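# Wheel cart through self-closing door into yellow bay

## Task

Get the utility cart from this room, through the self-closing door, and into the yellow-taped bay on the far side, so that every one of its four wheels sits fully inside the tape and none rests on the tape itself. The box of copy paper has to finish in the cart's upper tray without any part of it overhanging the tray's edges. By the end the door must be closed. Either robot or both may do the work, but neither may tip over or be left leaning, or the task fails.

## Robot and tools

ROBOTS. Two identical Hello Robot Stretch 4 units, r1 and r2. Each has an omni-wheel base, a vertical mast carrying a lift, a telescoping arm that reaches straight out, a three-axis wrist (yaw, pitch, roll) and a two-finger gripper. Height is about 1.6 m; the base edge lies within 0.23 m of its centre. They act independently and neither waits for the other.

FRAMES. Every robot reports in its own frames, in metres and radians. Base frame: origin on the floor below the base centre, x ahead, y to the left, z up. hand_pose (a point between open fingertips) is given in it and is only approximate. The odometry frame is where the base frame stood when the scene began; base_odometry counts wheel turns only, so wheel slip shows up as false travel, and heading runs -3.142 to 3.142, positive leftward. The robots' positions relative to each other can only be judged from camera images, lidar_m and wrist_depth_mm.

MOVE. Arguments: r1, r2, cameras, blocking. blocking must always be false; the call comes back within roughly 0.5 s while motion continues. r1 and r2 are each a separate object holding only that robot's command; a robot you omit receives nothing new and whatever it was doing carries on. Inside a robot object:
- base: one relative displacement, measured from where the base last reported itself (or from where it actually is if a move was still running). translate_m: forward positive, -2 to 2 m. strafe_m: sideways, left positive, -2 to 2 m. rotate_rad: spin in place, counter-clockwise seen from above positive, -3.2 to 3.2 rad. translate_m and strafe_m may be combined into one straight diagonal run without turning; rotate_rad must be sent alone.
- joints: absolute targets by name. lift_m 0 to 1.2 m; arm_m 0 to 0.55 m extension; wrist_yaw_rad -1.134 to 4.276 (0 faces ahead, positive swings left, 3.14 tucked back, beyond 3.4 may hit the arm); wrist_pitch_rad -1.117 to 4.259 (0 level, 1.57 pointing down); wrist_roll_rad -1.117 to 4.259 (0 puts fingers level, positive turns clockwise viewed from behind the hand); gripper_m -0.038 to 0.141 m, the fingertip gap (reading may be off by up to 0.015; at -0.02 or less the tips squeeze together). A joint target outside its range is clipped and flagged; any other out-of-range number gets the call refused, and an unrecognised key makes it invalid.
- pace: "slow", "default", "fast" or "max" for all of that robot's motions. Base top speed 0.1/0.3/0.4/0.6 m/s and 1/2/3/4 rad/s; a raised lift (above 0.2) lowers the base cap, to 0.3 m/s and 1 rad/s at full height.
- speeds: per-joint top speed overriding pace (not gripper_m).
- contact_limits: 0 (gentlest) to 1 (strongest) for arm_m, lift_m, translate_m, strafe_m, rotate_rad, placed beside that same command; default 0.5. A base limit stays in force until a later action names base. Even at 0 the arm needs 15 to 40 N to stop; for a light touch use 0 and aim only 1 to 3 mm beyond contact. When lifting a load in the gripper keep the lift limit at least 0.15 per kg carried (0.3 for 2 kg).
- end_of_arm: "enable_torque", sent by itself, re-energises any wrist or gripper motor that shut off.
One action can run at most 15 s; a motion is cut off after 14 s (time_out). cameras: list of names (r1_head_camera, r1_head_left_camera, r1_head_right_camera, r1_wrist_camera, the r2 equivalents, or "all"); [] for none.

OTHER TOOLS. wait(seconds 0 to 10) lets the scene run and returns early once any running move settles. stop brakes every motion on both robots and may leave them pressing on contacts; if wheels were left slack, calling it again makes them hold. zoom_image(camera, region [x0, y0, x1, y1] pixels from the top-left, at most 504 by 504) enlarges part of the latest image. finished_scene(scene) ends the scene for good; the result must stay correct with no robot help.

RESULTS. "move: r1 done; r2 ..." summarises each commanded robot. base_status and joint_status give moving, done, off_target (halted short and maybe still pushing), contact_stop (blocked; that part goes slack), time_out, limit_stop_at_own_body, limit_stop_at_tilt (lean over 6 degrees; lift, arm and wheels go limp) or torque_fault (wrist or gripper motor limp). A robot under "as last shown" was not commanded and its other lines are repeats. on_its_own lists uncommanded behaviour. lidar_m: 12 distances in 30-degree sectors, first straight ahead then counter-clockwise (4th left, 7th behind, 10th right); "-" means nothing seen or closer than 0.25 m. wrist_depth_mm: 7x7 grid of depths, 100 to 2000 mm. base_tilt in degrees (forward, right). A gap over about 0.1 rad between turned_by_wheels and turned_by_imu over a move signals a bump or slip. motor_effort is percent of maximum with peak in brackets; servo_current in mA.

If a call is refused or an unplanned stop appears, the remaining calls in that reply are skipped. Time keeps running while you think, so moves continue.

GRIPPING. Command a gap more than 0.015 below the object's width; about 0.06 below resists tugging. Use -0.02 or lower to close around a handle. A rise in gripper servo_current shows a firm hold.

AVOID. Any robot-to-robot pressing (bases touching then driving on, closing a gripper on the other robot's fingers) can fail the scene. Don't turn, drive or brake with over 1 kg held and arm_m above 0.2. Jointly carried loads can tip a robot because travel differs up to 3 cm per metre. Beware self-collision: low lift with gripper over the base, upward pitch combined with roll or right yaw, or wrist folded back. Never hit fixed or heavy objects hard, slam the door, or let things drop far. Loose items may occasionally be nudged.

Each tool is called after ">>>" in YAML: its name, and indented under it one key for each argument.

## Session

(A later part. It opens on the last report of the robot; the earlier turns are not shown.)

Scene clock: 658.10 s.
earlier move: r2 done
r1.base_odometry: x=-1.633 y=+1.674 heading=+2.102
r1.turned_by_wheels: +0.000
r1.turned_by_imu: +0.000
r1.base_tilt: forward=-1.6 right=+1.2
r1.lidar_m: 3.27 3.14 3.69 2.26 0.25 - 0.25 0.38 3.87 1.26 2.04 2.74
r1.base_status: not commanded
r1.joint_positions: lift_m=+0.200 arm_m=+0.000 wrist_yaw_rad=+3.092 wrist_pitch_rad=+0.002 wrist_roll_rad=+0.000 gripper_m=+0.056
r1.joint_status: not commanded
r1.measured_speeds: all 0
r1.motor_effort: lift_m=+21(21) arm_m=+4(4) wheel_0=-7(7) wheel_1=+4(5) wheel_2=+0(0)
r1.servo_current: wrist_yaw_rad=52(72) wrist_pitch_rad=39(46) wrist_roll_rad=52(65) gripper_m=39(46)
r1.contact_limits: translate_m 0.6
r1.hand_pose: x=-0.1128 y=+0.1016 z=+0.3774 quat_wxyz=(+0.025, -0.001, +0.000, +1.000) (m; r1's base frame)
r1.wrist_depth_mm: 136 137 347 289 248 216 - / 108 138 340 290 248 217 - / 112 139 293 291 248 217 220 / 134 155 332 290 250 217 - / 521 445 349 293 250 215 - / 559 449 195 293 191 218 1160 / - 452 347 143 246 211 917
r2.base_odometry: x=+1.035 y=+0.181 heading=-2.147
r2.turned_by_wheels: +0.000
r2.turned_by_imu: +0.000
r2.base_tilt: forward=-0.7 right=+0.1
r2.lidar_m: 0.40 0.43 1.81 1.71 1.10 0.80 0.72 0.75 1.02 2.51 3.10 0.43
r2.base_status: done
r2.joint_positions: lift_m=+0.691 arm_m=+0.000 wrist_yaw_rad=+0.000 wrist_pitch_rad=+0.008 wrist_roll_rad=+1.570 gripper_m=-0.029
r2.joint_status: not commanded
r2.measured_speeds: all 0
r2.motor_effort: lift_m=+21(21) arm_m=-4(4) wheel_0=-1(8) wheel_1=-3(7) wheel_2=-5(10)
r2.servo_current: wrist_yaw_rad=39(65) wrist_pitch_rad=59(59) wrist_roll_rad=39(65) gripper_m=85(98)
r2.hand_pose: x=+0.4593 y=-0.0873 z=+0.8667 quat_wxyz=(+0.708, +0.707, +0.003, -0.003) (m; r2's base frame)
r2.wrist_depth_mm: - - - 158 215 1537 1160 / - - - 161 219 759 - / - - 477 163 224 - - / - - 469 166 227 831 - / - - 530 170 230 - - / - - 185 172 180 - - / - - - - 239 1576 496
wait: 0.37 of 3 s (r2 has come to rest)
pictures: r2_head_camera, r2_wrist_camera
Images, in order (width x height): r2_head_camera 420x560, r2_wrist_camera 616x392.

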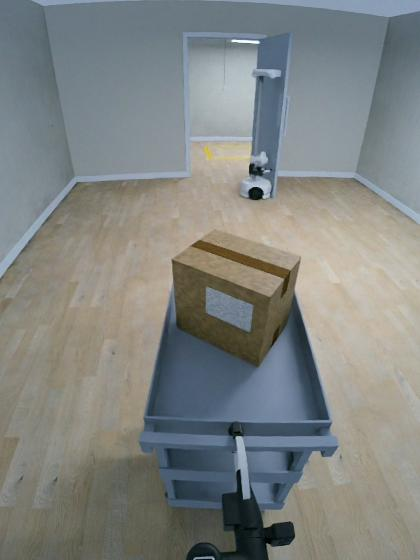

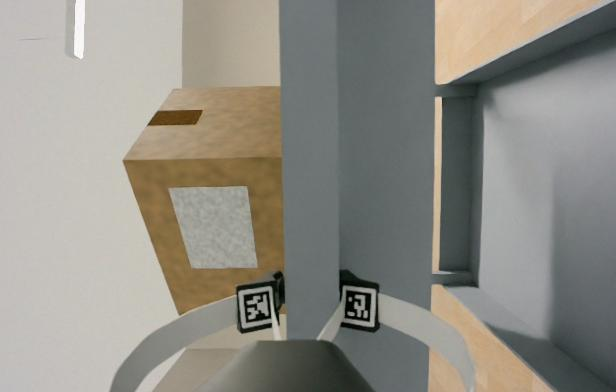

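>>> move:
  blocking: false
  cameras: ["r2_head_camera","r2_wrist_camera","r1_head_camera","r1_head_left_camera","r1_head_right_camera"]

Scene clock: 683.60 s.
r1.base_odometry: x=-1.633 y=+1.674 heading=+2.102
r1.turned_by_wheels: +0.000
r1.turned_by_imu: +0.000
r1.base_tilt: forward=-1.6 right=+1.2
r1.lidar_m: 3.28 3.17 3.70 2.23 0.25 - 0.25 0.39 3.83 1.26 2.01 2.73
r1.base_status: not commanded
r1.joint_positions: lift_m=+0.200 arm_m=+0.000 wrist_yaw_rad=+3.092 wrist_pitch_rad=+0.002 wrist_roll_rad=+0.000 gripper_m=+0.056
r1.joint_status: not commanded
r1.measured_speeds: all 0
r1.motor_effort: lift_m=+21(21) arm_m=+4(4) wheel_0=-7(7) wheel_1=+4(5) wheel_2=+0(0)
r1.servo_current: wrist_yaw_rad=65(72) wrist_pitch_rad=39(46) wrist_roll_rad=46(65) gripper_m=39(46)
r1.contact_limits: translate_m 0.6
r1.hand_pose: x=-0.1128 y=+0.1016 z=+0.3774 quat_wxyz=(+0.025, -0.001, +0.000, +1.000) (m; r1's base frame)
r1.wrist_depth_mm: 136 138 349 289 249 215 - / 108 138 340 291 248 216 - / 112 138 296 291 250 218 222 / 134 155 330 290 249 217 - / 530 445 353 293 251 213 - / 554 449 195 296 191 219 1138 / - 449 345 143 245 210 931
r2.base_odometry: x=+1.035 y=+0.181 heading=-2.147
r2.turned_by_wheels: +0.000
r2.turned_by_imu: +0.000
r2.base_tilt: forward=-0.7 right=+0.1
r2.lidar_m: 0.41 0.43 1.80 1.71 1.09 0.76 0.73 0.75 0.99 2.51 3.10 0.41
r2.base_status: done
r2.joint_positions: lift_m=+0.691 arm_m=+0.000 wrist_yaw_rad=+0.000 wrist_pitch_rad=+0.008 wrist_roll_rad=+1.570 gripper_m=-0.029
r2.joint_status: not commanded
r2.measured_speeds: all 0
r2.motor_effort: lift_m=+21(21) arm_m=-4(4) wheel_0=-1(8) wheel_1=-4(7) wheel_2=-5(10)
r2.servo_current: wrist_yaw_rad=46(65) wrist_pitch_rad=52(59) wrist_roll_rad=59(65) gripper_m=91(98)
r2.hand_pose: x=+0.4593 y=-0.0873 z=+0.8667 quat_wxyz=(+0.708, +0.707, +0.003, -0.003) (m; r2's base frame)
r2.wrist_depth_mm: - - - 158 216 1537 1160 / - - - 160 220 759 - / - - 473 163 224 - - / - - 469 166 226 820 - / - - 530 170 231 - - / - - 185 172 180 - - / - - - - 237 1576 500
pictures: r1_head_camera, r1_head_left_camera, r1_head_right_camera, r2_head_camera, r2_wrist_camera
Images, in order (width x height): r1_head_camera 420x560, r1_head_left_camera 420x672, r1_head_right_camera 420x672, r2_head_camera 420x560, r2_wrist_camera 616x392.

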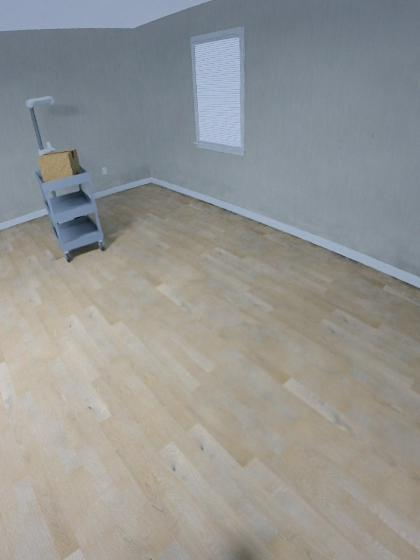

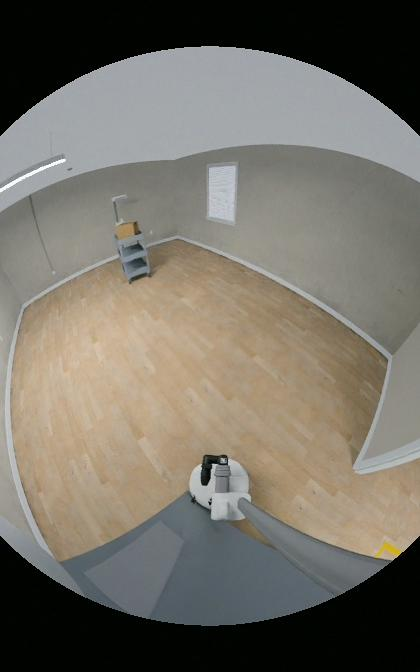

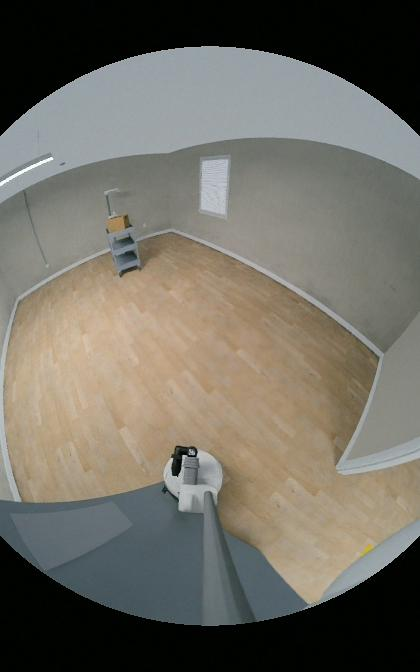

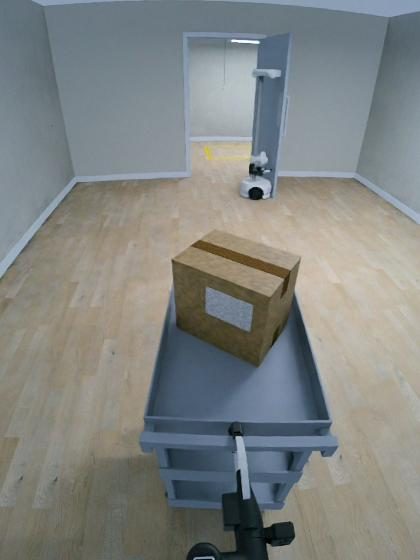

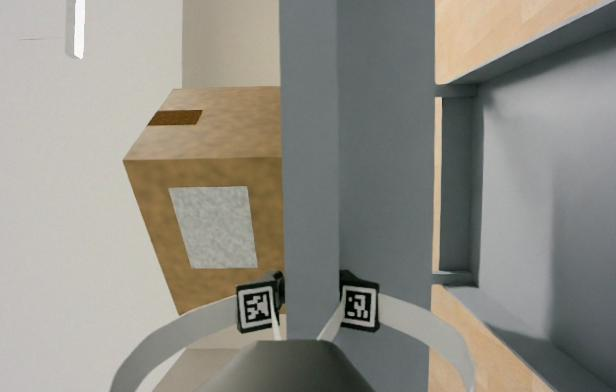

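>>> move:
  blocking: false
  r2: {"base":{"translate_m":0.4,"strafe_m":-0.05},"pace":"slow"}

>>> wait:
  seconds: 6
  cameras: ["r2_head_camera","r2_wrist_camera"]

Scene clock: 690.87 s.
move: r2 moving
r1: as last shown
r1.base_tilt: forward=-1.6 right=+1.3
r1.lidar_m: 3.30 3.14 3.69 2.24 0.25 - 0.25 0.37 3.90 1.26 2.00 2.74
r1.motor_effort: lift_m=+21(21) arm_m=+4(4) wheel_0=-7(7) wheel_1=+4(4) wheel_2=+0(0)
r1.servo_current: wrist_yaw_rad=39(59) wrist_pitch_rad=39(52) wrist_roll_rad=33(65) gripper_m=39(46)
r1.contact_limits: translate_m 0.6
r1.wrist_depth_mm: 136 138 345 287 248 216 - / 108 138 338 291 247 216 - / 113 139 293 291 250 217 221 / 134 155 332 291 249 217 - / 525 445 353 293 251 213 - / 554 445 196 296 191 218 1138 / - 452 345 143 246 211 904
r2.base_odometry: x=+1.026 y=+0.171 heading=-2.147
r2.turned_by_wheels: +0.000
r2.turned_by_imu: +0.001
r2.base_tilt: forward=-0.7 right=+0.1
r2.lidar_m: 0.38 0.43 1.83 1.73 1.11 0.79 0.71 0.75 1.04 2.53 3.11 0.41
r2.base_status: translate_m moving; strafe_m moving
r2.joint_positions: lift_m=+0.691 arm_m=+0.000 wrist_yaw_rad=+0.000 wrist_pitch_rad=+0.008 wrist_roll_rad=+1.570 gripper_m=-0.029
r2.joint_status: not commanded
r2.measured_speeds: translate_m=+0.049 strafe_m=-0.007 rotate_rad=-0.001 lift_m=+0.000 arm_m=+0.000 wrist_yaw_rad=+0.000 wrist_pitch_rad=+0.000 wrist_roll_rad=+0.000
r2.motor_effort: lift_m=+21(21) arm_m=-3(4) wheel_0=+4(12) wheel_1=+6(7) wheel_2=-11(13)
r2.servo_current: wrist_yaw_rad=46(52) wrist_pitch_rad=52(59) wrist_roll_rad=39(59) gripper_m=91(91)
r2.hand_pose: x=+0.4593 y=-0.0873 z=+0.8667 quat_wxyz=(+0.708, +0.707, +0.003, -0.003) (m; r2's base frame)
r2.wrist_depth_mm: - - - 159 217 1537 1160 / - - - 161 220 759 - / - - 480 164 224 - - / - - 473 166 227 831 - / - - 535 169 230 - - / - - 185 171 180 - - / - - - - 236 1618 500
pictures: none

Scene clock: 695.67 s.
earlier move: r2 done
r1.base_odometry: x=-1.633 y=+1.674 heading=+2.102
r1.turned_by_wheels: +0.000
r1.turned_by_imu: +0.000
r1.base_tilt: forward=-1.6 right=+1.3
r1.lidar_m: 3.25 2.74 3.71 2.27 0.25 - 0.25 0.38 3.87 1.23 2.00 2.74
r1.base_status: not commanded
r1.joint_positions: lift_m=+0.200 arm_m=+0.000 wrist_yaw_rad=+3.092 wrist_pitch_rad=+0.002 wrist_roll_rad=+0.000 gripper_m=+0.056
r1.joint_status: not commanded
r1.measured_speeds: all 0
r1.motor_effort: lift_m=+21(21) arm_m=+4(4) wheel_0=-7(7) wheel_1=+4(5) wheel_2=+0(0)
r1.servo_current: wrist_yaw_rad=46(72) wrist_pitch_rad=46(52) wrist_roll_rad=33(65) gripper_m=39(52)
r1.contact_limits: translate_m 0.6
r1.hand_pose: x=-0.1128 y=+0.1016 z=+0.3774 quat_wxyz=(+0.025, -0.001, +0.000, +1.000) (m; r1's base frame)
r1.wrist_depth_mm: 136 138 347 287 248 216 - / 108 138 338 290 248 217 - / 112 139 293 291 249 218 221 / 134 155 334 293 250 218 - / 530 442 351 293 250 215 - / 559 452 195 294 191 218 1138 / - 449 343 143 247 211 931
r2.base_odometry: x=+0.775 y=-0.127 heading=-2.147
r2.turned_by_wheels: +0.000
r2.turned_by_imu: -0.001
r2.base_tilt: forward=-0.7 right=+0.0
r2.lidar_m: 0.44 2.67 1.86 1.78 1.69 1.17 1.11 1.16 1.55 2.96 3.06 0.37
r2.base_status: done
r2.joint_positions: lift_m=+0.691 arm_m=+0.000 wrist_yaw_rad=-0.003 wrist_pitch_rad=+0.008 wrist_roll_rad=+1.570 gripper_m=-0.029
r2.joint_status: not commanded
r2.measured_speeds: all 0
r2.motor_effort: lift_m=+21(21) arm_m=-3(4) wheel_0=+2(13) wheel_1=+4(7) wheel_2=-7(15)
r2.servo_current: wrist_yaw_rad=46(59) wrist_pitch_rad=46(59) wrist_roll_rad=52(65) gripper_m=91(98)
r2.hand_pose: x=+0.4590 y=-0.0883 z=+0.8667 quat_wxyz=(+0.708, +0.707, +0.002, -0.004) (m; r2's base frame)
r2.wrist_depth_mm: - 430 427 112 170 - - / - 399 399 122 179 - - / - - 473 130 193 - - / - - 580 141 208 - - / - - - 153 226 1708 - / - - 185 168 179 1618 500 / - - - - - 1618 1160
wait: 4.80 of 6 s (r2 has come to rest)
pictures: r2_head_camera, r2_wrist_camera
Images, in order (width x height): r2_head_camera 420x560, r2_wrist_camera 616x392.

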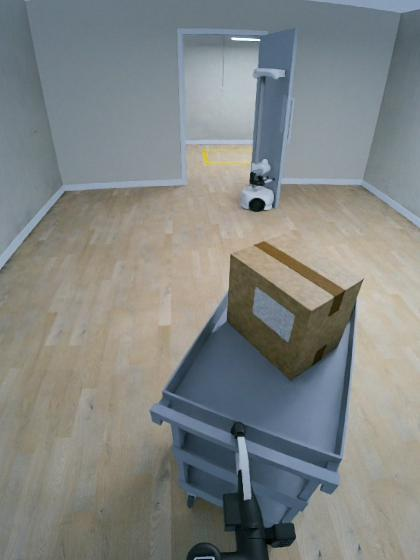

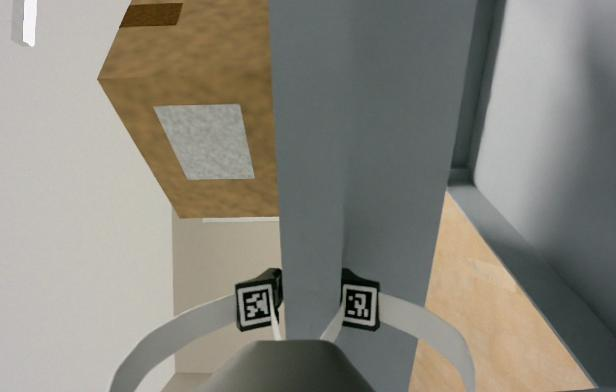

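>>> move:
  blocking: false
  r2: {"base":{"rotate_rad":-0.3},"pace":"slow"}

>>> wait:
  seconds: 3
  cameras: ["r2_head_camera"]

>>> move:
  blocking: false
  r2: {"base":{"strafe_m":0.4},"pace":"slow"}

>>> wait:
  seconds: 6
  cameras: ["r2_head_camera"]

Scene clock: 726.97 s.
move: r2 moving
r1: as last shown
r1.lidar_m: 3.27 2.76 3.71 2.24 0.26 - 0.25 0.35 3.87 1.21 2.00 2.73
r1.motor_effort: lift_m=+21(21) arm_m=+4(4) wheel_0=-6(7) wheel_1=+4(4) wheel_2=+0(0)
r1.servo_current: wrist_yaw_rad=59(72) wrist_pitch_rad=39(52) wrist_roll_rad=46(46) gripper_m=39(46)
r1.contact_limits: translate_m 0.6
r1.wrist_depth_mm: 136 138 347 289 249 216 - / 108 138 336 289 249 216 - / 112 138 294 290 249 216 221 / 134 155 330 290 249 218 - / 521 445 353 294 251 214 - / 554 449 195 294 191 219 1138 / - 452 345 143 245 210 931
r2.base_odometry: x=+0.775 y=-0.127 heading=-2.271
r2.turned_by_wheels: -0.124
r2.turned_by_imu: -0.119
r2.base_tilt: forward=-0.7 right=+0.1
r2.lidar_m: 0.41 0.48 1.95 1.78 1.82 1.24 1.11 1.14 1.40 2.78 2.97 0.40
r2.base_status: rotate_rad moving
r2.joint_positions: lift_m=+0.691 arm_m=+0.000 wrist_yaw_rad=+0.009 wrist_pitch_rad=+0.008 wrist_roll_rad=+1.570 gripper_m=-0.029
r2.joint_status: not commanded
r2.measured_speeds: translate_m=+0.000 strafe_m=+0.000 rotate_rad=-0.489 lift_m=+0.000 arm_m=+0.000 wrist_yaw_rad=+0.001 wrist_pitch_rad=+0.000 wrist_roll_rad=+0.000
r2.motor_effort: lift_m=+21(21) arm_m=-3(4) wheel_0=+13(15) wheel_1=+10(10) wheel_2=+13(13)
r2.servo_current: wrist_yaw_rad=59(59) wrist_pitch_rad=52(52) wrist_roll_rad=39(52) gripper_m=85(98)
r2.hand_pose: x=+0.4601 y=-0.0849 z=+0.8667 quat_wxyz=(+0.708, +0.707, +0.006, +0.000) (m; r2's base frame)
r2.wrist_depth_mm: - - 517 128 179 - - / - 445 433 132 190 - - / - 455 445 141 203 - - / - - 530 148 212 - - / - - - 156 225 - - / - - 187 170 180 1618 496 / - - - - - 1618 1182
pictures: none

Scene clock: 727.87 s.
earlier move: r2 done
r1.base_odometry: x=-1.633 y=+1.674 heading=+2.102
r1.turned_by_wheels: +0.000
r1.turned_by_imu: +0.000
r1.base_tilt: forward=-1.5 right=+1.3
r1.lidar_m: 3.25 2.78 3.71 2.25 0.25 - 0.25 0.36 3.88 1.27 1.99 2.74
r1.base_status: not commanded
r1.joint_positions: lift_m=+0.200 arm_m=+0.000 wrist_yaw_rad=+3.092 wrist_pitch_rad=+0.002 wrist_roll_rad=+0.000 gripper_m=+0.056
r1.joint_status: not commanded
r1.measured_speeds: all 0
r1.motor_effort: lift_m=+21(21) arm_m=+4(4) wheel_0=-6(7) wheel_1=+4(4) wheel_2=+0(0)
r1.servo_current: wrist_yaw_rad=46(72) wrist_pitch_rad=39(52) wrist_roll_rad=59(65) gripper_m=46(46)
r1.contact_limits: translate_m 0.6
r1.hand_pose: x=-0.1128 y=+0.1016 z=+0.3774 quat_wxyz=(+0.025, -0.001, +0.000, +1.000) (m; r1's base frame)
r1.wrist_depth_mm: 136 138 347 289 249 216 - / 108 138 338 289 249 216 - / 112 139 294 291 249 217 222 / 135 155 332 291 250 217 - / 525 445 353 293 250 214 - / 554 449 195 296 191 218 1138 / - 449 345 143 246 211 904
r2.base_odometry: x=+0.775 y=-0.128 heading=-2.446
r2.turned_by_wheels: -0.175
r2.turned_by_imu: -0.170
r2.base_tilt: forward=-0.7 right=+0.0
r2.lidar_m: 0.38 0.42 2.22 1.79 1.80 1.34 1.12 1.12 1.25 2.03 2.95 0.42
r2.base_status: done
r2.joint_positions: lift_m=+0.691 arm_m=+0.000 wrist_yaw_rad=+0.003 wrist_pitch_rad=+0.008 wrist_roll_rad=+1.570 gripper_m=-0.029
r2.joint_status: not commanded
r2.measured_speeds: all 0
r2.motor_effort: lift_m=+21(21) arm_m=-3(4) wheel_0=+4(15) wheel_1=+3(10) wheel_2=+10(13)
r2.servo_current: wrist_yaw_rad=39(59) wrist_pitch_rad=52(59) wrist_roll_rad=52(59) gripper_m=85(98)
r2.hand_pose: x=+0.4595 y=-0.0866 z=+0.8667 quat_wxyz=(+0.708, +0.707, +0.004, -0.002) (m; r2's base frame)
r2.wrist_depth_mm: - - - 167 227 1618 1229 / - - - 169 229 1537 - / - - 530 169 229 831 - / - 484 469 171 230 831 - / - - 512 171 232 842 - / - - 185 172 180 - - / - - - - 235 1618 -
wait: 0.90 of 3 s (r2 has come to rest)
pictures: r2_head_camera
Images, in order (width x height): r2_head_camera 420x560.

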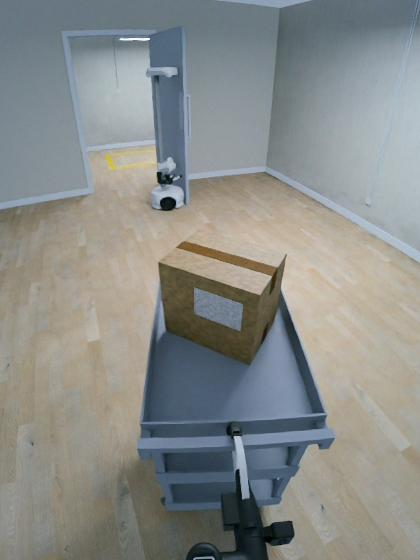

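Scene clock: 728.37 s.
move: r2 moving
r1: as last shown
r1.base_tilt: forward=-1.6 right=+1.3
r1.lidar_m: 3.27 2.79 3.70 2.24 0.26 - 0.25 0.35 3.88 1.28 2.02 2.74
r1.motor_effort: lift_m=+21(21) arm_m=+4(4) wheel_0=-7(7) wheel_1=+4(5) wheel_2=+0(0)
r1.servo_current: wrist_yaw_rad=59(59) wrist_pitch_rad=46(52) wrist_roll_rad=39(59) gripper_m=33(46)
r1.contact_limits: translate_m 0.6
r1.wrist_depth_mm: 136 138 347 289 248 216 - / 108 138 338 290 248 216 - / 112 139 294 290 248 216 220 / 134 155 332 293 249 217 - / 525 442 351 291 250 213 - / 549 449 196 294 190 218 1138 / - 449 345 143 247 211 917
r2.base_odometry: x=+0.784 y=-0.138 heading=-2.446
r2.turned_by_wheels: +0.000
r2.turned_by_imu: +0.000
r2.base_tilt: forward=-0.7 right=+0.0
r2.lidar_m: 0.39 0.42 2.15 1.77 1.78 1.43 1.15 1.12 1.26 2.03 2.97 0.42
r2.base_status: strafe_m moving
r2.joint_positions: lift_m=+0.691 arm_m=+0.000 wrist_yaw_rad=+0.003 wrist_pitch_rad=+0.008 wrist_roll_rad=+1.570 gripper_m=-0.029
r2.joint_status: not commanded
r2.measured_speeds: translate_m=+0.000 strafe_m=+0.055 rotate_rad=+0.001 lift_m=+0.000 arm_m=+0.000 wrist_yaw_rad=+0.000 wrist_pitch_rad=+0.000 wrist_roll_rad=+0.000
r2.motor_effort: lift_m=+21(21) arm_m=-3(4) wheel_0=-7(9) wheel_1=+7(9) wheel_2=+0(7)
r2.servo_current: wrist_yaw_rad=39(52) wrist_pitch_rad=46(52) wrist_roll_rad=46(52) gripper_m=91(91)
r2.hand_pose: x=+0.4595 y=-0.0866 z=+0.8667 quat_wxyz=(+0.708, +0.707, +0.004, -0.002) (m; r2's base frame)
r2.wrist_depth_mm: - - - 167 226 1661 1160 / - - - 168 227 768 - / - - 517 169 229 831 - / - - 462 170 230 820 - / - - 517 171 232 842 - / - - 185 172 180 - - / - - - - 235 1576 -
pictures: none

Scene clock: 733.00 s.
earlier move: r2 done
r1.base_odometry: x=-1.633 y=+1.674 heading=+2.102
r1.turned_by_wheels: +0.000
r1.turned_by_imu: +0.000
r1.base_tilt: forward=-1.6 right=+1.3
r1.lidar_m: 3.26 2.78 3.71 2.24 0.25 - 0.25 0.36 3.87 1.26 2.01 2.73
r1.base_status: not commanded
r1.joint_positions: lift_m=+0.200 arm_m=+0.000 wrist_yaw_rad=+3.092 wrist_pitch_rad=+0.002 wrist_roll_rad=+0.000 gripper_m=+0.056
r1.joint_status: not commanded
r1.measured_speeds: all 0
r1.motor_effort: lift_m=+21(21) arm_m=+4(4) wheel_0=-7(8) wheel_1=+4(5) wheel_2=+0(0)
r1.servo_current: wrist_yaw_rad=59(78) wrist_pitch_rad=39(52) wrist_roll_rad=39(72) gripper_m=46(52)
r1.contact_limits: translate_m 0.6
r1.hand_pose: x=-0.1128 y=+0.1016 z=+0.3774 quat_wxyz=(+0.025, -0.001, +0.000, +1.000) (m; r1's base frame)
r1.wrist_depth_mm: 136 138 349 289 246 216 - / 108 138 340 290 249 216 - / 112 139 294 290 250 216 221 / 134 155 334 293 249 217 - / 530 442 353 291 249 213 - / 564 445 196 293 191 219 1160 / - 449 343 143 246 211 904
r2.base_odometry: x=+1.031 y=-0.434 heading=-2.446
r2.turned_by_wheels: +0.000
r2.turned_by_imu: +0.000
r2.base_tilt: forward=-0.7 right=+0.1
r2.lidar_m: 0.46 3.34 1.74 1.39 1.43 1.53 1.25 1.23 1.40 2.25 3.33 0.35
r2.base_status: done
r2.joint_positions: lift_m=+0.691 arm_m=+0.000 wrist_yaw_rad=-0.003 wrist_pitch_rad=+0.008 wrist_roll_rad=+1.570 gripper_m=-0.029
r2.joint_status: not commanded
r2.measured_speeds: all 0
r2.motor_effort: lift_m=+21(21) arm_m=-4(4) wheel_0=-4(15) wheel_1=+3(9) wheel_2=+0(7)
r2.servo_current: wrist_yaw_rad=52(65) wrist_pitch_rad=52(59) wrist_roll_rad=52(59) gripper_m=91(98)
r2.hand_pose: x=+0.4590 y=-0.0883 z=+0.8667 quat_wxyz=(+0.708, +0.707, +0.002, -0.004) (m; r2's base frame)
r2.wrist_depth_mm: - 379 379 102 158 - - / - 404 407 107 168 - - / - - 504 117 183 - - / - - - 131 202 - - / - - - 146 224 1537 517 / - - 185 161 178 1618 480 / - - - - 282 1430 1182
wait: 4.63 of 6 s (r2 has come to rest)
pictures: r2_head_camera
Images, in order (width x height): r2_head_camera 420x560.

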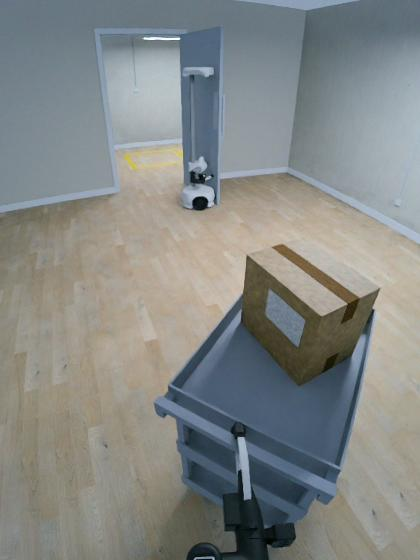

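>>> move:
  blocking: false
  r2: {"base":{"rotate_rad":-0.42},"pace":"slow"}

>>> wait:
  seconds: 3

>>> move:
  blocking: false
  r2: {"base":{"strafe_m":0.5},"pace":"slow"}

>>> wait:
  seconds: 7
  cameras: ["r2_head_camera"]

>>> move:
  blocking: false
  r2: {"base":{"rotate_rad":-0.42},"pace":"slow"}

>>> wait:
  seconds: 3
  cameras: ["r2_head_camera"]

Scene clock: 740.03 s.
move: r2 moving
r1: as last shown
r1.lidar_m: 3.28 2.77 3.69 2.23 0.25 - 0.25 0.35 3.89 1.25 2.01 2.73
r1.motor_effort: lift_m=+21(21) arm_m=+4(4) wheel_0=-7(7) wheel_1=+4(4) wheel_2=+0(0)
r1.servo_current: wrist_yaw_rad=46(72) wrist_pitch_rad=39(52) wrist_roll_rad=46(65) gripper_m=39(46)
r1.contact_limits: translate_m 0.6
r1.wrist_depth_mm: 136 138 347 289 248 216 - / 108 138 338 290 247 216 - / 112 139 294 289 249 217 221 / 134 155 330 293 250 217 - / 525 442 351 291 251 213 - / 559 452 195 293 191 217 1118 / - 445 345 143 246 211 917
r2.base_odometry: x=+1.031 y=-0.434 heading=-2.570
r2.turned_by_wheels: -0.124
r2.turned_by_imu: -0.120
r2.base_tilt: forward=-0.7 right=+0.1
r2.lidar_m: 0.42 0.50 1.94 1.44 1.40 1.49 1.30 1.25 1.36 1.93 3.33 0.36
r2.base_status: rotate_rad moving
r2.joint_positions: lift_m=+0.691 arm_m=+0.000 wrist_yaw_rad=+0.006 wrist_pitch_rad=+0.008 wrist_roll_rad=+1.570 gripper_m=-0.029
r2.joint_status: not commanded
r2.measured_speeds: translate_m=-0.001 strafe_m=-0.001 rotate_rad=-0.485 lift_m=+0.000 arm_m=+0.000 wrist_yaw_rad=+0.000 wrist_pitch_rad=+0.000 wrist_roll_rad=+0.000
r2.motor_effort: lift_m=+21(21) arm_m=-4(4) wheel_0=+10(15) wheel_1=+8(9) wheel_2=+10(13)
r2.servo_current: wrist_yaw_rad=52(59) wrist_pitch_rad=52(59) wrist_roll_rad=52(59) gripper_m=98(98)
r2.hand_pose: x=+0.4598 y=-0.0857 z=+0.8667 quat_wxyz=(+0.708, +0.707, +0.005, -0.001) (m; r2's base frame)
r2.wrist_depth_mm: - 455 442 114 169 - - / - 404 402 123 180 - - / - 496 466 130 192 - - / - - 569 141 207 - - / - - - 153 224 1756 - / - - 187 167 180 1618 508 / - - - - - 1618 1205
pictures: none

Scene clock: 741.13 s.
earlier move: r2 done
r1.base_odometry: x=-1.633 y=+1.674 heading=+2.102
r1.turned_by_wheels: +0.000
r1.turned_by_imu: +0.000
r1.base_tilt: forward=-1.6 right=+1.3
r1.lidar_m: 3.27 2.80 3.68 2.23 0.25 - 0.25 0.35 3.85 1.24 2.01 2.73
r1.base_status: not commanded
r1.joint_positions: lift_m=+0.200 arm_m=+0.000 wrist_yaw_rad=+3.092 wrist_pitch_rad=+0.002 wrist_roll_rad=+0.000 gripper_m=+0.056
r1.joint_status: not commanded
r1.measured_speeds: all 0
r1.motor_effort: lift_m=+21(21) arm_m=+4(4) wheel_0=-7(7) wheel_1=+4(5) wheel_2=+0(0)
r1.servo_current: wrist_yaw_rad=39(72) wrist_pitch_rad=39(52) wrist_roll_rad=39(65) gripper_m=39(46)
r1.contact_limits: translate_m 0.6
r1.hand_pose: x=-0.1128 y=+0.1016 z=+0.3774 quat_wxyz=(+0.025, -0.001, +0.000, +1.000) (m; r1's base frame)
r1.wrist_depth_mm: 136 137 347 287 247 215 - / 108 138 338 289 248 216 - / 112 138 294 291 250 216 221 / 134 155 332 291 250 216 - / 525 445 349 293 251 214 - / 559 449 195 293 191 218 1138 / - 452 343 143 246 210 931
r2.base_odometry: x=+1.031 y=-0.434 heading=-2.864
r2.turned_by_wheels: -0.295
r2.turned_by_imu: -0.286
r2.base_tilt: forward=-0.7 right=+0.1
r2.lidar_m: 0.37 0.38 2.75 1.61 1.38 1.42 1.46 1.25 1.25 1.48 2.68 0.44
r2.base_status: done
r2.joint_positions: lift_m=+0.691 arm_m=+0.000 wrist_yaw_rad=+0.003 wrist_pitch_rad=+0.008 wrist_roll_rad=+1.570 gripper_m=-0.029
r2.joint_status: not commanded
r2.measured_speeds: all 0
r2.motor_effort: lift_m=+21(21) arm_m=-4(4) wheel_0=+4(15) wheel_1=+5(9) wheel_2=+4(14)
r2.servo_current: wrist_yaw_rad=46(59) wrist_pitch_rad=52(59) wrist_roll_rad=52(59) gripper_m=85(98)
r2.hand_pose: x=+0.4596 y=-0.0866 z=+0.8667 quat_wxyz=(+0.708, +0.707, +0.004, -0.002) (m; r2's base frame)
r2.wrist_depth_mm: - - - 186 250 1708 1118 / - - - 183 245 1708 554 / - - - 181 242 798 - / - - 466 179 238 842 - / - - 484 175 235 - - / - - 184 173 180 - - / - - 569 - 229 - -
wait: 1.10 of 3 s (r2 has come to rest)
pictures: none

Scene clock: 741.63 s.
move: r2 moving
r1: as last shown
r1.lidar_m: 3.27 2.84 3.73 2.28 0.25 - 0.25 0.36 3.86 1.26 2.02 2.74
r1.servo_current: wrist_yaw_rad=59(59) wrist_pitch_rad=39(46) wrist_roll_rad=46(52) gripper_m=39(46)
r1.contact_limits: translate_m 0.6
r1.wrist_depth_mm: 136 138 347 289 248 216 - / 108 138 338 290 248 216 - / 112 138 294 290 250 217 222 / 134 154 332 291 250 217 - / 525 445 351 293 249 213 - / 554 449 195 293 191 217 1138 / - 452 345 143 246 210 904
r2.base_odometry: x=+1.035 y=-0.448 heading=-2.865
r2.turned_by_wheels: +0.000
r2.turned_by_imu: +0.000
r2.base_tilt: forward=-0.7 right=+0.1
r2.lidar_m: 0.38 0.37 2.70 1.57 1.34 1.41 1.45 1.25 1.28 1.48 2.72 0.44
r2.base_status: strafe_m moving
r2.joint_positions: lift_m=+0.691 arm_m=+0.000 wrist_yaw_rad=+0.001 wrist_pitch_rad=+0.008 wrist_roll_rad=+1.570 gripper_m=-0.029
r2.joint_status: not commanded
r2.measured_speeds: translate_m=+0.000 strafe_m=+0.055 rotate_rad=+0.000 lift_m=+0.000 arm_m=+0.000 wrist_yaw_rad=-0.003 wrist_pitch_rad=+0.000 wrist_roll_rad=+0.000
r2.motor_effort: lift_m=+21(21) arm_m=-3(4) wheel_0=-10(10) wheel_1=+6(10) wheel_2=+0(4)
r2.servo_current: wrist_yaw_rad=46(52) wrist_pitch_rad=52(59) wrist_roll_rad=46(52) gripper_m=85(91)
r2.hand_pose: x=+0.4594 y=-0.0870 z=+0.8667 quat_wxyz=(+0.708, +0.707, +0.003, -0.002) (m; r2's base frame)
r2.wrist_depth_mm: - - - 250 250 1618 1160 / - - - 185 246 1708 559 / - - - 182 242 820 - / - - 469 179 239 842 - / - - 488 176 234 - - / - - 185 172 180 - - / - - 569 - 227 - -
pictures: none

Scene clock: 747.27 s.
earlier move: r2 done
r1.base_odometry: x=-1.633 y=+1.674 heading=+2.102
r1.turned_by_wheels: +0.000
r1.turned_by_imu: +0.000
r1.base_tilt: forward=-1.6 right=+1.3
r1.lidar_m: 3.25 2.82 3.67 2.26 0.25 - 0.25 0.36 3.89 1.26 2.01 2.74
r1.base_status: not commanded
r1.joint_positions: lift_m=+0.200 arm_m=+0.000 wrist_yaw_rad=+3.092 wrist_pitch_rad=+0.002 wrist_roll_rad=+0.000 gripper_m=+0.056
r1.joint_status: not commanded
r1.measured_speeds: all 0
r1.motor_effort: lift_m=+21(21) arm_m=+4(4) wheel_0=-6(8) wheel_1=+4(5) wheel_2=+0(0)
r1.servo_current: wrist_yaw_rad=46(78) wrist_pitch_rad=52(52) wrist_roll_rad=39(65) gripper_m=46(46)
r1.contact_limits: translate_m 0.6
r1.hand_pose: x=-0.1128 y=+0.1016 z=+0.3774 quat_wxyz=(+0.025, -0.001, +0.000, +1.000) (m; r1's base frame)
r1.wrist_depth_mm: 135 138 349 289 249 215 - / 108 138 338 290 249 217 - / 112 138 294 290 249 216 222 / 134 155 332 290 250 216 - / 525 445 353 293 249 214 - / 559 449 196 296 191 219 1118 / - 449 345 143 246 210 931
r2.base_odometry: x=+1.168 y=-0.915 heading=-2.865
r2.turned_by_wheels: +0.000
r2.turned_by_imu: -0.001
r2.base_tilt: forward=-0.7 right=+0.1
r2.lidar_m: 0.45 3.50 2.06 1.16 1.03 1.03 1.29 1.60 1.61 1.89 3.42 0.34
r2.base_status: done
r2.joint_positions: lift_m=+0.691 arm_m=+0.000 wrist_yaw_rad=-0.004 wrist_pitch_rad=+0.008 wrist_roll_rad=+1.570 gripper_m=-0.029
r2.joint_status: not commanded
r2.measured_speeds: all 0
r2.motor_effort: lift_m=+21(21) arm_m=-3(4) wheel_0=-6(12) wheel_1=+4(10) wheel_2=+0(4)
r2.servo_current: wrist_yaw_rad=46(59) wrist_pitch_rad=46(59) wrist_roll_rad=46(59) gripper_m=91(98)
r2.hand_pose: x=+0.4590 y=-0.0884 z=+0.8667 quat_wxyz=(+0.708, +0.707, +0.002, -0.004) (m; r2's base frame)
r2.wrist_depth_mm: - 343 349 - - - - / - 442 430 - - - - / - - 559 106 174 - - / - - - 116 195 569 - / - - - 132 223 1576 500 / - - 185 155 178 1576 459 / - - - - 351 351 364
wait: 5.63 of 7 s (r2 has come to rest)
pictures: r2_head_camera
Images, in order (width x height): r2_head_camera 420x560.

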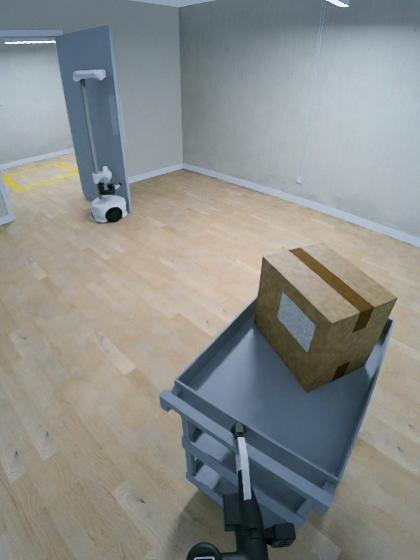

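Scene clock: 747.77 s.
move: r2 moving
r1: as last shown
r1.lidar_m: 3.23 2.78 3.71 2.24 0.25 - 0.25 0.37 3.86 1.24 1.98 2.74
r1.motor_effort: lift_m=+21(21) arm_m=+4(4) wheel_0=-7(7) wheel_1=+4(4) wheel_2=+0(0)
r1.servo_current: wrist_yaw_rad=46(65) wrist_pitch_rad=46(52) wrist_roll_rad=59(59) gripper_m=46(46)
r1.contact_limits: translate_m 0.6
r1.wrist_depth_mm: 136 138 347 287 247 215 - / 108 138 338 291 247 216 - / 112 138 294 291 249 217 221 / 134 154 329 294 249 217 - / 525 442 351 293 250 213 - / 554 449 195 293 191 217 1118 / - 452 343 143 245 210 917
r2.base_odometry: x=+1.168 y=-0.915 heading=-2.988
r2.turned_by_wheels: -0.124
r2.turned_by_imu: -0.120
r2.base_tilt: forward=-0.7 right=+0.1
r2.lidar_m: 0.42 3.48 2.59 1.33 1.03 1.02 1.17 1.60 1.59 1.80 2.81 0.35
r2.base_status: rotate_rad moving
r2.joint_positions: lift_m=+0.691 arm_m=+0.000 wrist_yaw_rad=+0.007 wrist_pitch_rad=+0.008 wrist_roll_rad=+1.570 gripper_m=-0.029
r2.joint_status: not commanded
r2.measured_speeds: translate_m=+0.000 strafe_m=+0.000 rotate_rad=-0.492 lift_m=+0.000 arm_m=+0.000 wrist_yaw_rad=+0.005 wrist_pitch_rad=+0.000 wrist_roll_rad=+0.000
r2.motor_effort: lift_m=+21(21) arm_m=-4(4) wheel_0=+12(13) wheel_1=+9(10) wheel_2=+12(12)
r2.servo_current: wrist_yaw_rad=59(59) wrist_pitch_rad=46(52) wrist_roll_rad=46(52) gripper_m=85(91)
r2.hand_pose: x=+0.4599 y=-0.0853 z=+0.8667 quat_wxyz=(+0.708, +0.707, +0.005, +0.000) (m; r2's base frame)
r2.wrist_depth_mm: - 382 384 - 154 - - / - 399 399 106 167 - - / - - 496 114 182 - - / - - - 129 200 - - / - - - 144 221 1756 525 / - - 186 158 179 1576 473 / - - - - - 1576 1182
pictures: none

Scene clock: 748.87 s.
earlier move: r2 done
r1.base_odometry: x=-1.633 y=+1.674 heading=+2.102
r1.turned_by_wheels: +0.000
r1.turned_by_imu: +0.000
r1.base_tilt: forward=-1.6 right=+1.2
r1.lidar_m: 3.25 2.82 3.70 2.24 0.25 - 0.25 0.37 3.86 1.25 2.02 2.74
r1.base_status: not commanded
r1.joint_positions: lift_m=+0.200 arm_m=+0.000 wrist_yaw_rad=+3.092 wrist_pitch_rad=+0.002 wrist_roll_rad=+0.000 gripper_m=+0.056
r1.joint_status: not commanded
r1.measured_speeds: all 0
r1.motor_effort: lift_m=+21(21) arm_m=+4(4) wheel_0=-7(8) wheel_1=+4(4) wheel_2=+0(0)
r1.servo_current: wrist_yaw_rad=52(65) wrist_pitch_rad=39(52) wrist_roll_rad=39(59) gripper_m=46(46)
r1.contact_limits: translate_m 0.6
r1.hand_pose: x=-0.1128 y=+0.1016 z=+0.3774 quat_wxyz=(+0.025, -0.001, +0.000, +1.000) (m; r1's base frame)
r1.wrist_depth_mm: 136 138 347 289 247 215 - / 108 138 340 290 247 216 - / 112 138 294 289 250 217 220 / 134 155 329 293 249 217 - / 525 439 351 293 250 214 - / 554 449 196 293 190 218 1138 / - 452 347 143 246 210 917
r2.base_odometry: x=+1.168 y=-0.915 heading=+3.000
r2.turned_by_wheels: -0.295
r2.turned_by_imu: -0.287
r2.base_tilt: forward=-0.7 right=+0.1
r2.lidar_m: 0.37 0.40 4.21 1.77 1.11 1.00 1.04 1.36 1.58 1.60 2.06 0.45
r2.base_status: done
r2.joint_positions: lift_m=+0.691 arm_m=+0.000 wrist_yaw_rad=+0.006 wrist_pitch_rad=+0.008 wrist_roll_rad=+1.570 gripper_m=-0.029
r2.joint_status: not commanded
r2.measured_speeds: all 0
r2.motor_effort: lift_m=+21(21) arm_m=-4(4) wheel_0=+6(14) wheel_1=+4(10) wheel_2=+3(13)
r2.servo_current: wrist_yaw_rad=52(72) wrist_pitch_rad=52(59) wrist_roll_rad=39(59) gripper_m=91(91)
r2.hand_pose: x=+0.4598 y=-0.0857 z=+0.8667 quat_wxyz=(+0.708, +0.707, +0.005, -0.001) (m; r2's base frame)
r2.wrist_depth_mm: - - - 175 236 1661 1160 / - - - 174 235 1537 - / - - 580 174 235 820 - / - 480 469 173 233 831 - / - - 500 173 234 842 - / - - 185 172 179 - - / - - - - 232 126 -
wait: 1.10 of 3 s (r2 has come to rest)
pictures: r2_head_camera
Images, in order (width x height): r2_head_camera 420x560.

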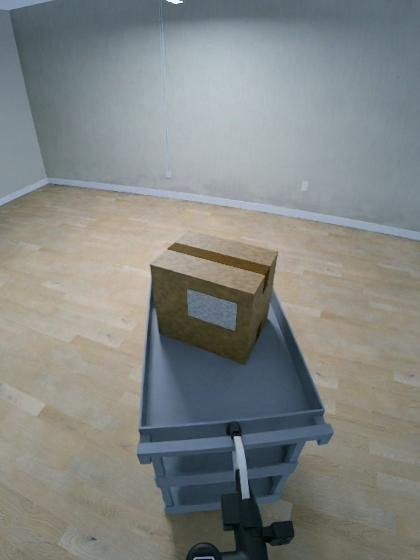

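>>> move:
  blocking: false
  r2: {"base":{"strafe_m":0.48},"pace":"slow"}

>>> wait:
  seconds: 7

>>> move:
  blocking: false
  r2: {"base":{"rotate_rad":-0.42},"pace":"slow"}

>>> wait:
  seconds: 3
  cameras: ["r2_head_camera","r2_head_left_camera"]

Scene clock: 780.70 s.
move: r2 moving
r1: as last shown
r1.base_tilt: forward=-1.6 right=+1.3
r1.lidar_m: 3.26 2.80 3.72 2.25 0.25 - 0.25 0.35 3.89 1.25 1.98 2.72
r1.motor_effort: lift_m=+21(21) arm_m=+4(4) wheel_0=-6(7) wheel_1=+4(4) wheel_2=+0(0)
r1.servo_current: wrist_yaw_rad=33(65) wrist_pitch_rad=39(52) wrist_roll_rad=46(65) gripper_m=39(46)
r1.contact_limits: translate_m 0.6
r1.wrist_depth_mm: 136 138 345 290 248 215 - / 108 138 340 290 249 216 - / 112 138 293 290 250 216 221 / 134 155 332 291 249 219 - / 525 442 353 290 252 213 - / 554 445 195 294 191 218 1138 / - 449 345 143 246 210 904
r2.base_odometry: x=+1.166 y=-0.929 heading=+3.000
r2.turned_by_wheels: +0.000
r2.turned_by_imu: +0.000
r2.base_tilt: forward=-0.7 right=+0.1
r2.lidar_m: 0.38 0.41 4.18 1.74 1.11 1.01 1.01 1.33 1.60 1.64 2.08 0.42
r2.base_status: strafe_m moving
r2.joint_positions: lift_m=+0.691 arm_m=+0.000 wrist_yaw_rad=+0.003 wrist_pitch_rad=+0.008 wrist_roll_rad=+1.570 gripper_m=-0.029
r2.joint_status: not commanded
r2.measured_speeds: translate_m=+0.000 strafe_m=+0.057 rotate_rad=-0.002 lift_m=+0.000 arm_m=+0.000 wrist_yaw_rad=-0.006 wrist_pitch_rad=+0.000 wrist_roll_rad=+0.000
r2.motor_effort: lift_m=+21(21) arm_m=-4(4) wheel_0=-12(12) wheel_1=+8(10) wheel_2=+0(2)
r2.servo_current: wrist_yaw_rad=46(59) wrist_pitch_rad=46(59) wrist_roll_rad=46(52) gripper_m=91(98)
r2.hand_pose: x=+0.4596 y=-0.0866 z=+0.8667 quat_wxyz=(+0.708, +0.707, +0.004, -0.002) (m; r2's base frame)
r2.wrist_depth_mm: - - - 175 237 1661 1160 / - - - 175 236 1537 - / - - 574 174 236 809 - / - - 466 174 234 842 - / - - 504 173 234 842 - / - - 184 172 180 - - / - - - - 233 - -
pictures: none

Scene clock: 786.13 s.
earlier move: r2 done
r1.base_odometry: x=-1.633 y=+1.674 heading=+2.102
r1.turned_by_wheels: +0.000
r1.turned_by_imu: +0.000
r1.base_tilt: forward=-1.6 right=+1.3
r1.lidar_m: 2.90 2.85 3.70 2.25 0.26 - 0.25 0.34 3.88 1.26 2.01 2.72
r1.base_status: not commanded
r1.joint_positions: lift_m=+0.200 arm_m=+0.000 wrist_yaw_rad=+3.092 wrist_pitch_rad=+0.002 wrist_roll_rad=+0.000 gripper_m=+0.056
r1.joint_status: not commanded
r1.measured_speeds: all 0
r1.motor_effort: lift_m=+21(21) arm_m=+4(4) wheel_0=-7(8) wheel_1=+4(5) wheel_2=+0(0)
r1.servo_current: wrist_yaw_rad=46(72) wrist_pitch_rad=39(52) wrist_roll_rad=26(65) gripper_m=46(46)
r1.contact_limits: translate_m 0.6
r1.hand_pose: x=-0.1128 y=+0.1016 z=+0.3774 quat_wxyz=(+0.025, -0.001, +0.000, +1.000) (m; r1's base frame)
r1.wrist_depth_mm: 136 138 347 289 246 216 - / 108 138 336 290 249 216 - / 112 138 293 290 250 217 222 / 134 155 332 291 250 218 - / 525 445 351 291 250 213 - / 554 452 195 293 191 218 1138 / - 449 345 143 246 210 917
r2.base_odometry: x=+1.100 y=-1.390 heading=+2.999
r2.turned_by_wheels: +0.000
r2.turned_by_imu: -0.001
r2.base_tilt: forward=-0.6 right=+0.1
r2.lidar_m: 0.46 3.19 3.79 1.43 0.94 0.83 0.86 1.08 2.02 2.07 2.63 0.33
r2.base_status: done
r2.joint_positions: lift_m=+0.691 arm_m=+0.000 wrist_yaw_rad=-0.005 wrist_pitch_rad=+0.008 wrist_roll_rad=+1.570 gripper_m=-0.029
r2.joint_status: not commanded
r2.measured_speeds: all 0
r2.motor_effort: lift_m=+21(21) arm_m=-4(5) wheel_0=-6(14) wheel_1=+4(10) wheel_2=+0(2)
r2.servo_current: wrist_yaw_rad=52(65) wrist_pitch_rad=52(59) wrist_roll_rad=46(59) gripper_m=91(98)
r2.hand_pose: x=+0.4589 y=-0.0888 z=+0.8667 quat_wxyz=(+0.708, +0.707, +0.001, -0.004) (m; r2's base frame)
r2.wrist_depth_mm: - 357 349 - 136 - - / - 459 439 - 151 - - / - - 585 - 170 - - / - - - 107 193 549 - / - - - 127 224 1576 488 / - - 185 151 177 1618 1182 / - - - - 364 366 373
wait: 5.43 of 7 s (r2 has come to rest)
pictures: none

Scene clock: 786.63 s.
move: r2 moving
r1: as last shown
r1.lidar_m: 2.89 2.85 3.72 2.24 0.25 - 0.25 0.36 3.87 1.25 1.99 2.73
r1.motor_effort: lift_m=+21(21) arm_m=+4(4) wheel_0=-7(7) wheel_1=+4(5) wheel_2=+0(0)
r1.servo_current: wrist_yaw_rad=46(65) wrist_pitch_rad=46(52) wrist_roll_rad=46(59) gripper_m=33(46)
r1.contact_limits: translate_m 0.6
r1.wrist_depth_mm: 135 138 347 289 249 215 - / 108 138 340 289 249 216 - / 112 138 293 291 249 217 221 / 134 155 330 291 250 217 - / 525 445 351 293 250 214 - / 554 445 195 293 191 218 1138 / - 449 345 143 247 211 904
r2.base_odometry: x=+1.100 y=-1.390 heading=+2.876
r2.turned_by_wheels: -0.124
r2.turned_by_imu: -0.120
r2.base_tilt: forward=-0.7 right=+0.1
r2.lidar_m: 0.45 3.21 3.78 1.73 1.02 0.82 0.82 0.98 1.82 2.04 2.39 0.35
r2.base_status: rotate_rad moving
r2.joint_positions: lift_m=+0.691 arm_m=+0.000 wrist_yaw_rad=+0.007 wrist_pitch_rad=+0.008 wrist_roll_rad=+1.570 gripper_m=-0.029
r2.joint_status: not commanded
r2.measured_speeds: translate_m=-0.001 strafe_m=+0.000 rotate_rad=-0.481 lift_m=+0.000 arm_m=+0.000 wrist_yaw_rad=+0.003 wrist_pitch_rad=+0.000 wrist_roll_rad=+0.000
r2.motor_effort: lift_m=+21(21) arm_m=-4(4) wheel_0=+12(13) wheel_1=+8(9) wheel_2=+12(12)
r2.servo_current: wrist_yaw_rad=52(52) wrist_pitch_rad=52(52) wrist_roll_rad=46(52) gripper_m=91(91)
r2.hand_pose: x=+0.4599 y=-0.0854 z=+0.8667 quat_wxyz=(+0.708, +0.707, +0.005, +0.000) (m; r2's base frame)
r2.wrist_depth_mm: - 359 364 - 146 - - / - 407 410 - 160 - - / - - 517 107 176 - - / - - - 120 200 - - / - - - 137 220 1618 508 / - - 186 154 179 1576 477 / - - - - 347 357 413
pictures: none

Scene clock: 787.73 s.
earlier move: r2 done
r1.base_odometry: x=-1.633 y=+1.674 heading=+2.102
r1.turned_by_wheels: +0.000
r1.turned_by_imu: +0.000
r1.base_tilt: forward=-1.6 right=+1.3
r1.lidar_m: 3.07 2.82 3.72 2.25 0.26 - 0.25 0.36 3.86 1.23 1.98 2.74
r1.base_status: not commanded
r1.joint_positions: lift_m=+0.200 arm_m=+0.000 wrist_yaw_rad=+3.092 wrist_pitch_rad=+0.002 wrist_roll_rad=+0.000 gripper_m=+0.056
r1.joint_status: not commanded
r1.measured_speeds: all 0
r1.motor_effort: lift_m=+21(21) arm_m=+4(4) wheel_0=-7(8) wheel_1=+4(5) wheel_2=+0(0)
r1.servo_current: wrist_yaw_rad=52(72) wrist_pitch_rad=39(52) wrist_roll_rad=59(65) gripper_m=39(46)
r1.contact_limits: translate_m 0.6
r1.hand_pose: x=-0.1128 y=+0.1016 z=+0.3774 quat_wxyz=(+0.025, -0.001, +0.000, +1.000) (m; r1's base frame)
r1.wrist_depth_mm: 136 138 347 289 247 216 - / 108 138 336 291 247 217 - / 112 139 293 290 248 216 221 / 134 155 329 291 250 218 - / 521 445 353 293 249 214 - / 559 445 196 293 191 219 1138 / - 449 342 143 247 210 904
r2.base_odometry: x=+1.100 y=-1.390 heading=+2.581
r2.turned_by_wheels: -0.295
r2.turned_by_imu: -0.287
r2.base_tilt: forward=-0.7 right=+0.1
r2.lidar_m: 0.41 0.40 3.19 3.64 1.26 0.90 0.83 0.86 1.22 2.01 2.11 0.43
r2.base_status: done
r2.joint_positions: lift_m=+0.691 arm_m=+0.000 wrist_yaw_rad=+0.004 wrist_pitch_rad=+0.008 wrist_roll_rad=+1.570 gripper_m=-0.029
r2.joint_status: not commanded
r2.measured_speeds: all 0
r2.motor_effort: lift_m=+21(21) arm_m=-4(5) wheel_0=+6(15) wheel_1=+5(9) wheel_2=+5(13)
r2.servo_current: wrist_yaw_rad=52(72) wrist_pitch_rad=59(59) wrist_roll_rad=39(59) gripper_m=91(91)
r2.hand_pose: x=+0.4597 y=-0.0862 z=+0.8667 quat_wxyz=(+0.708, +0.707, +0.004, -0.001) (m; r2's base frame)
r2.wrist_depth_mm: - - - 168 228 1661 1182 / - - - 168 229 1464 - / - - 521 169 229 820 - / - 480 469 170 231 842 - / - - 512 171 232 842 - / - - 185 173 179 - - / - - - - 235 1576 -
wait: 1.10 of 3 s (r2 has come to rest)
pictures: r2_head_camera, r2_head_left_camera
Images, in order (width x height): r2_head_camera 420x560, r2_head_left_camera 420x672.

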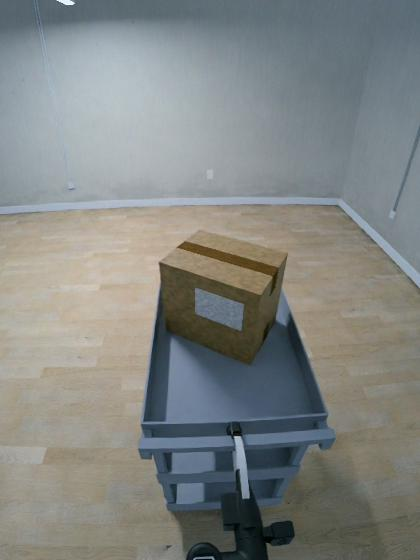

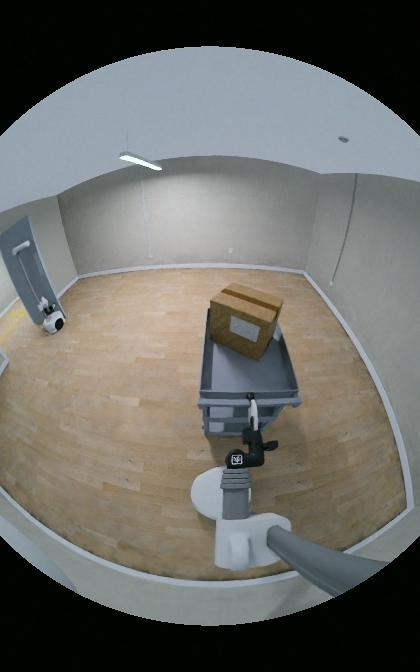

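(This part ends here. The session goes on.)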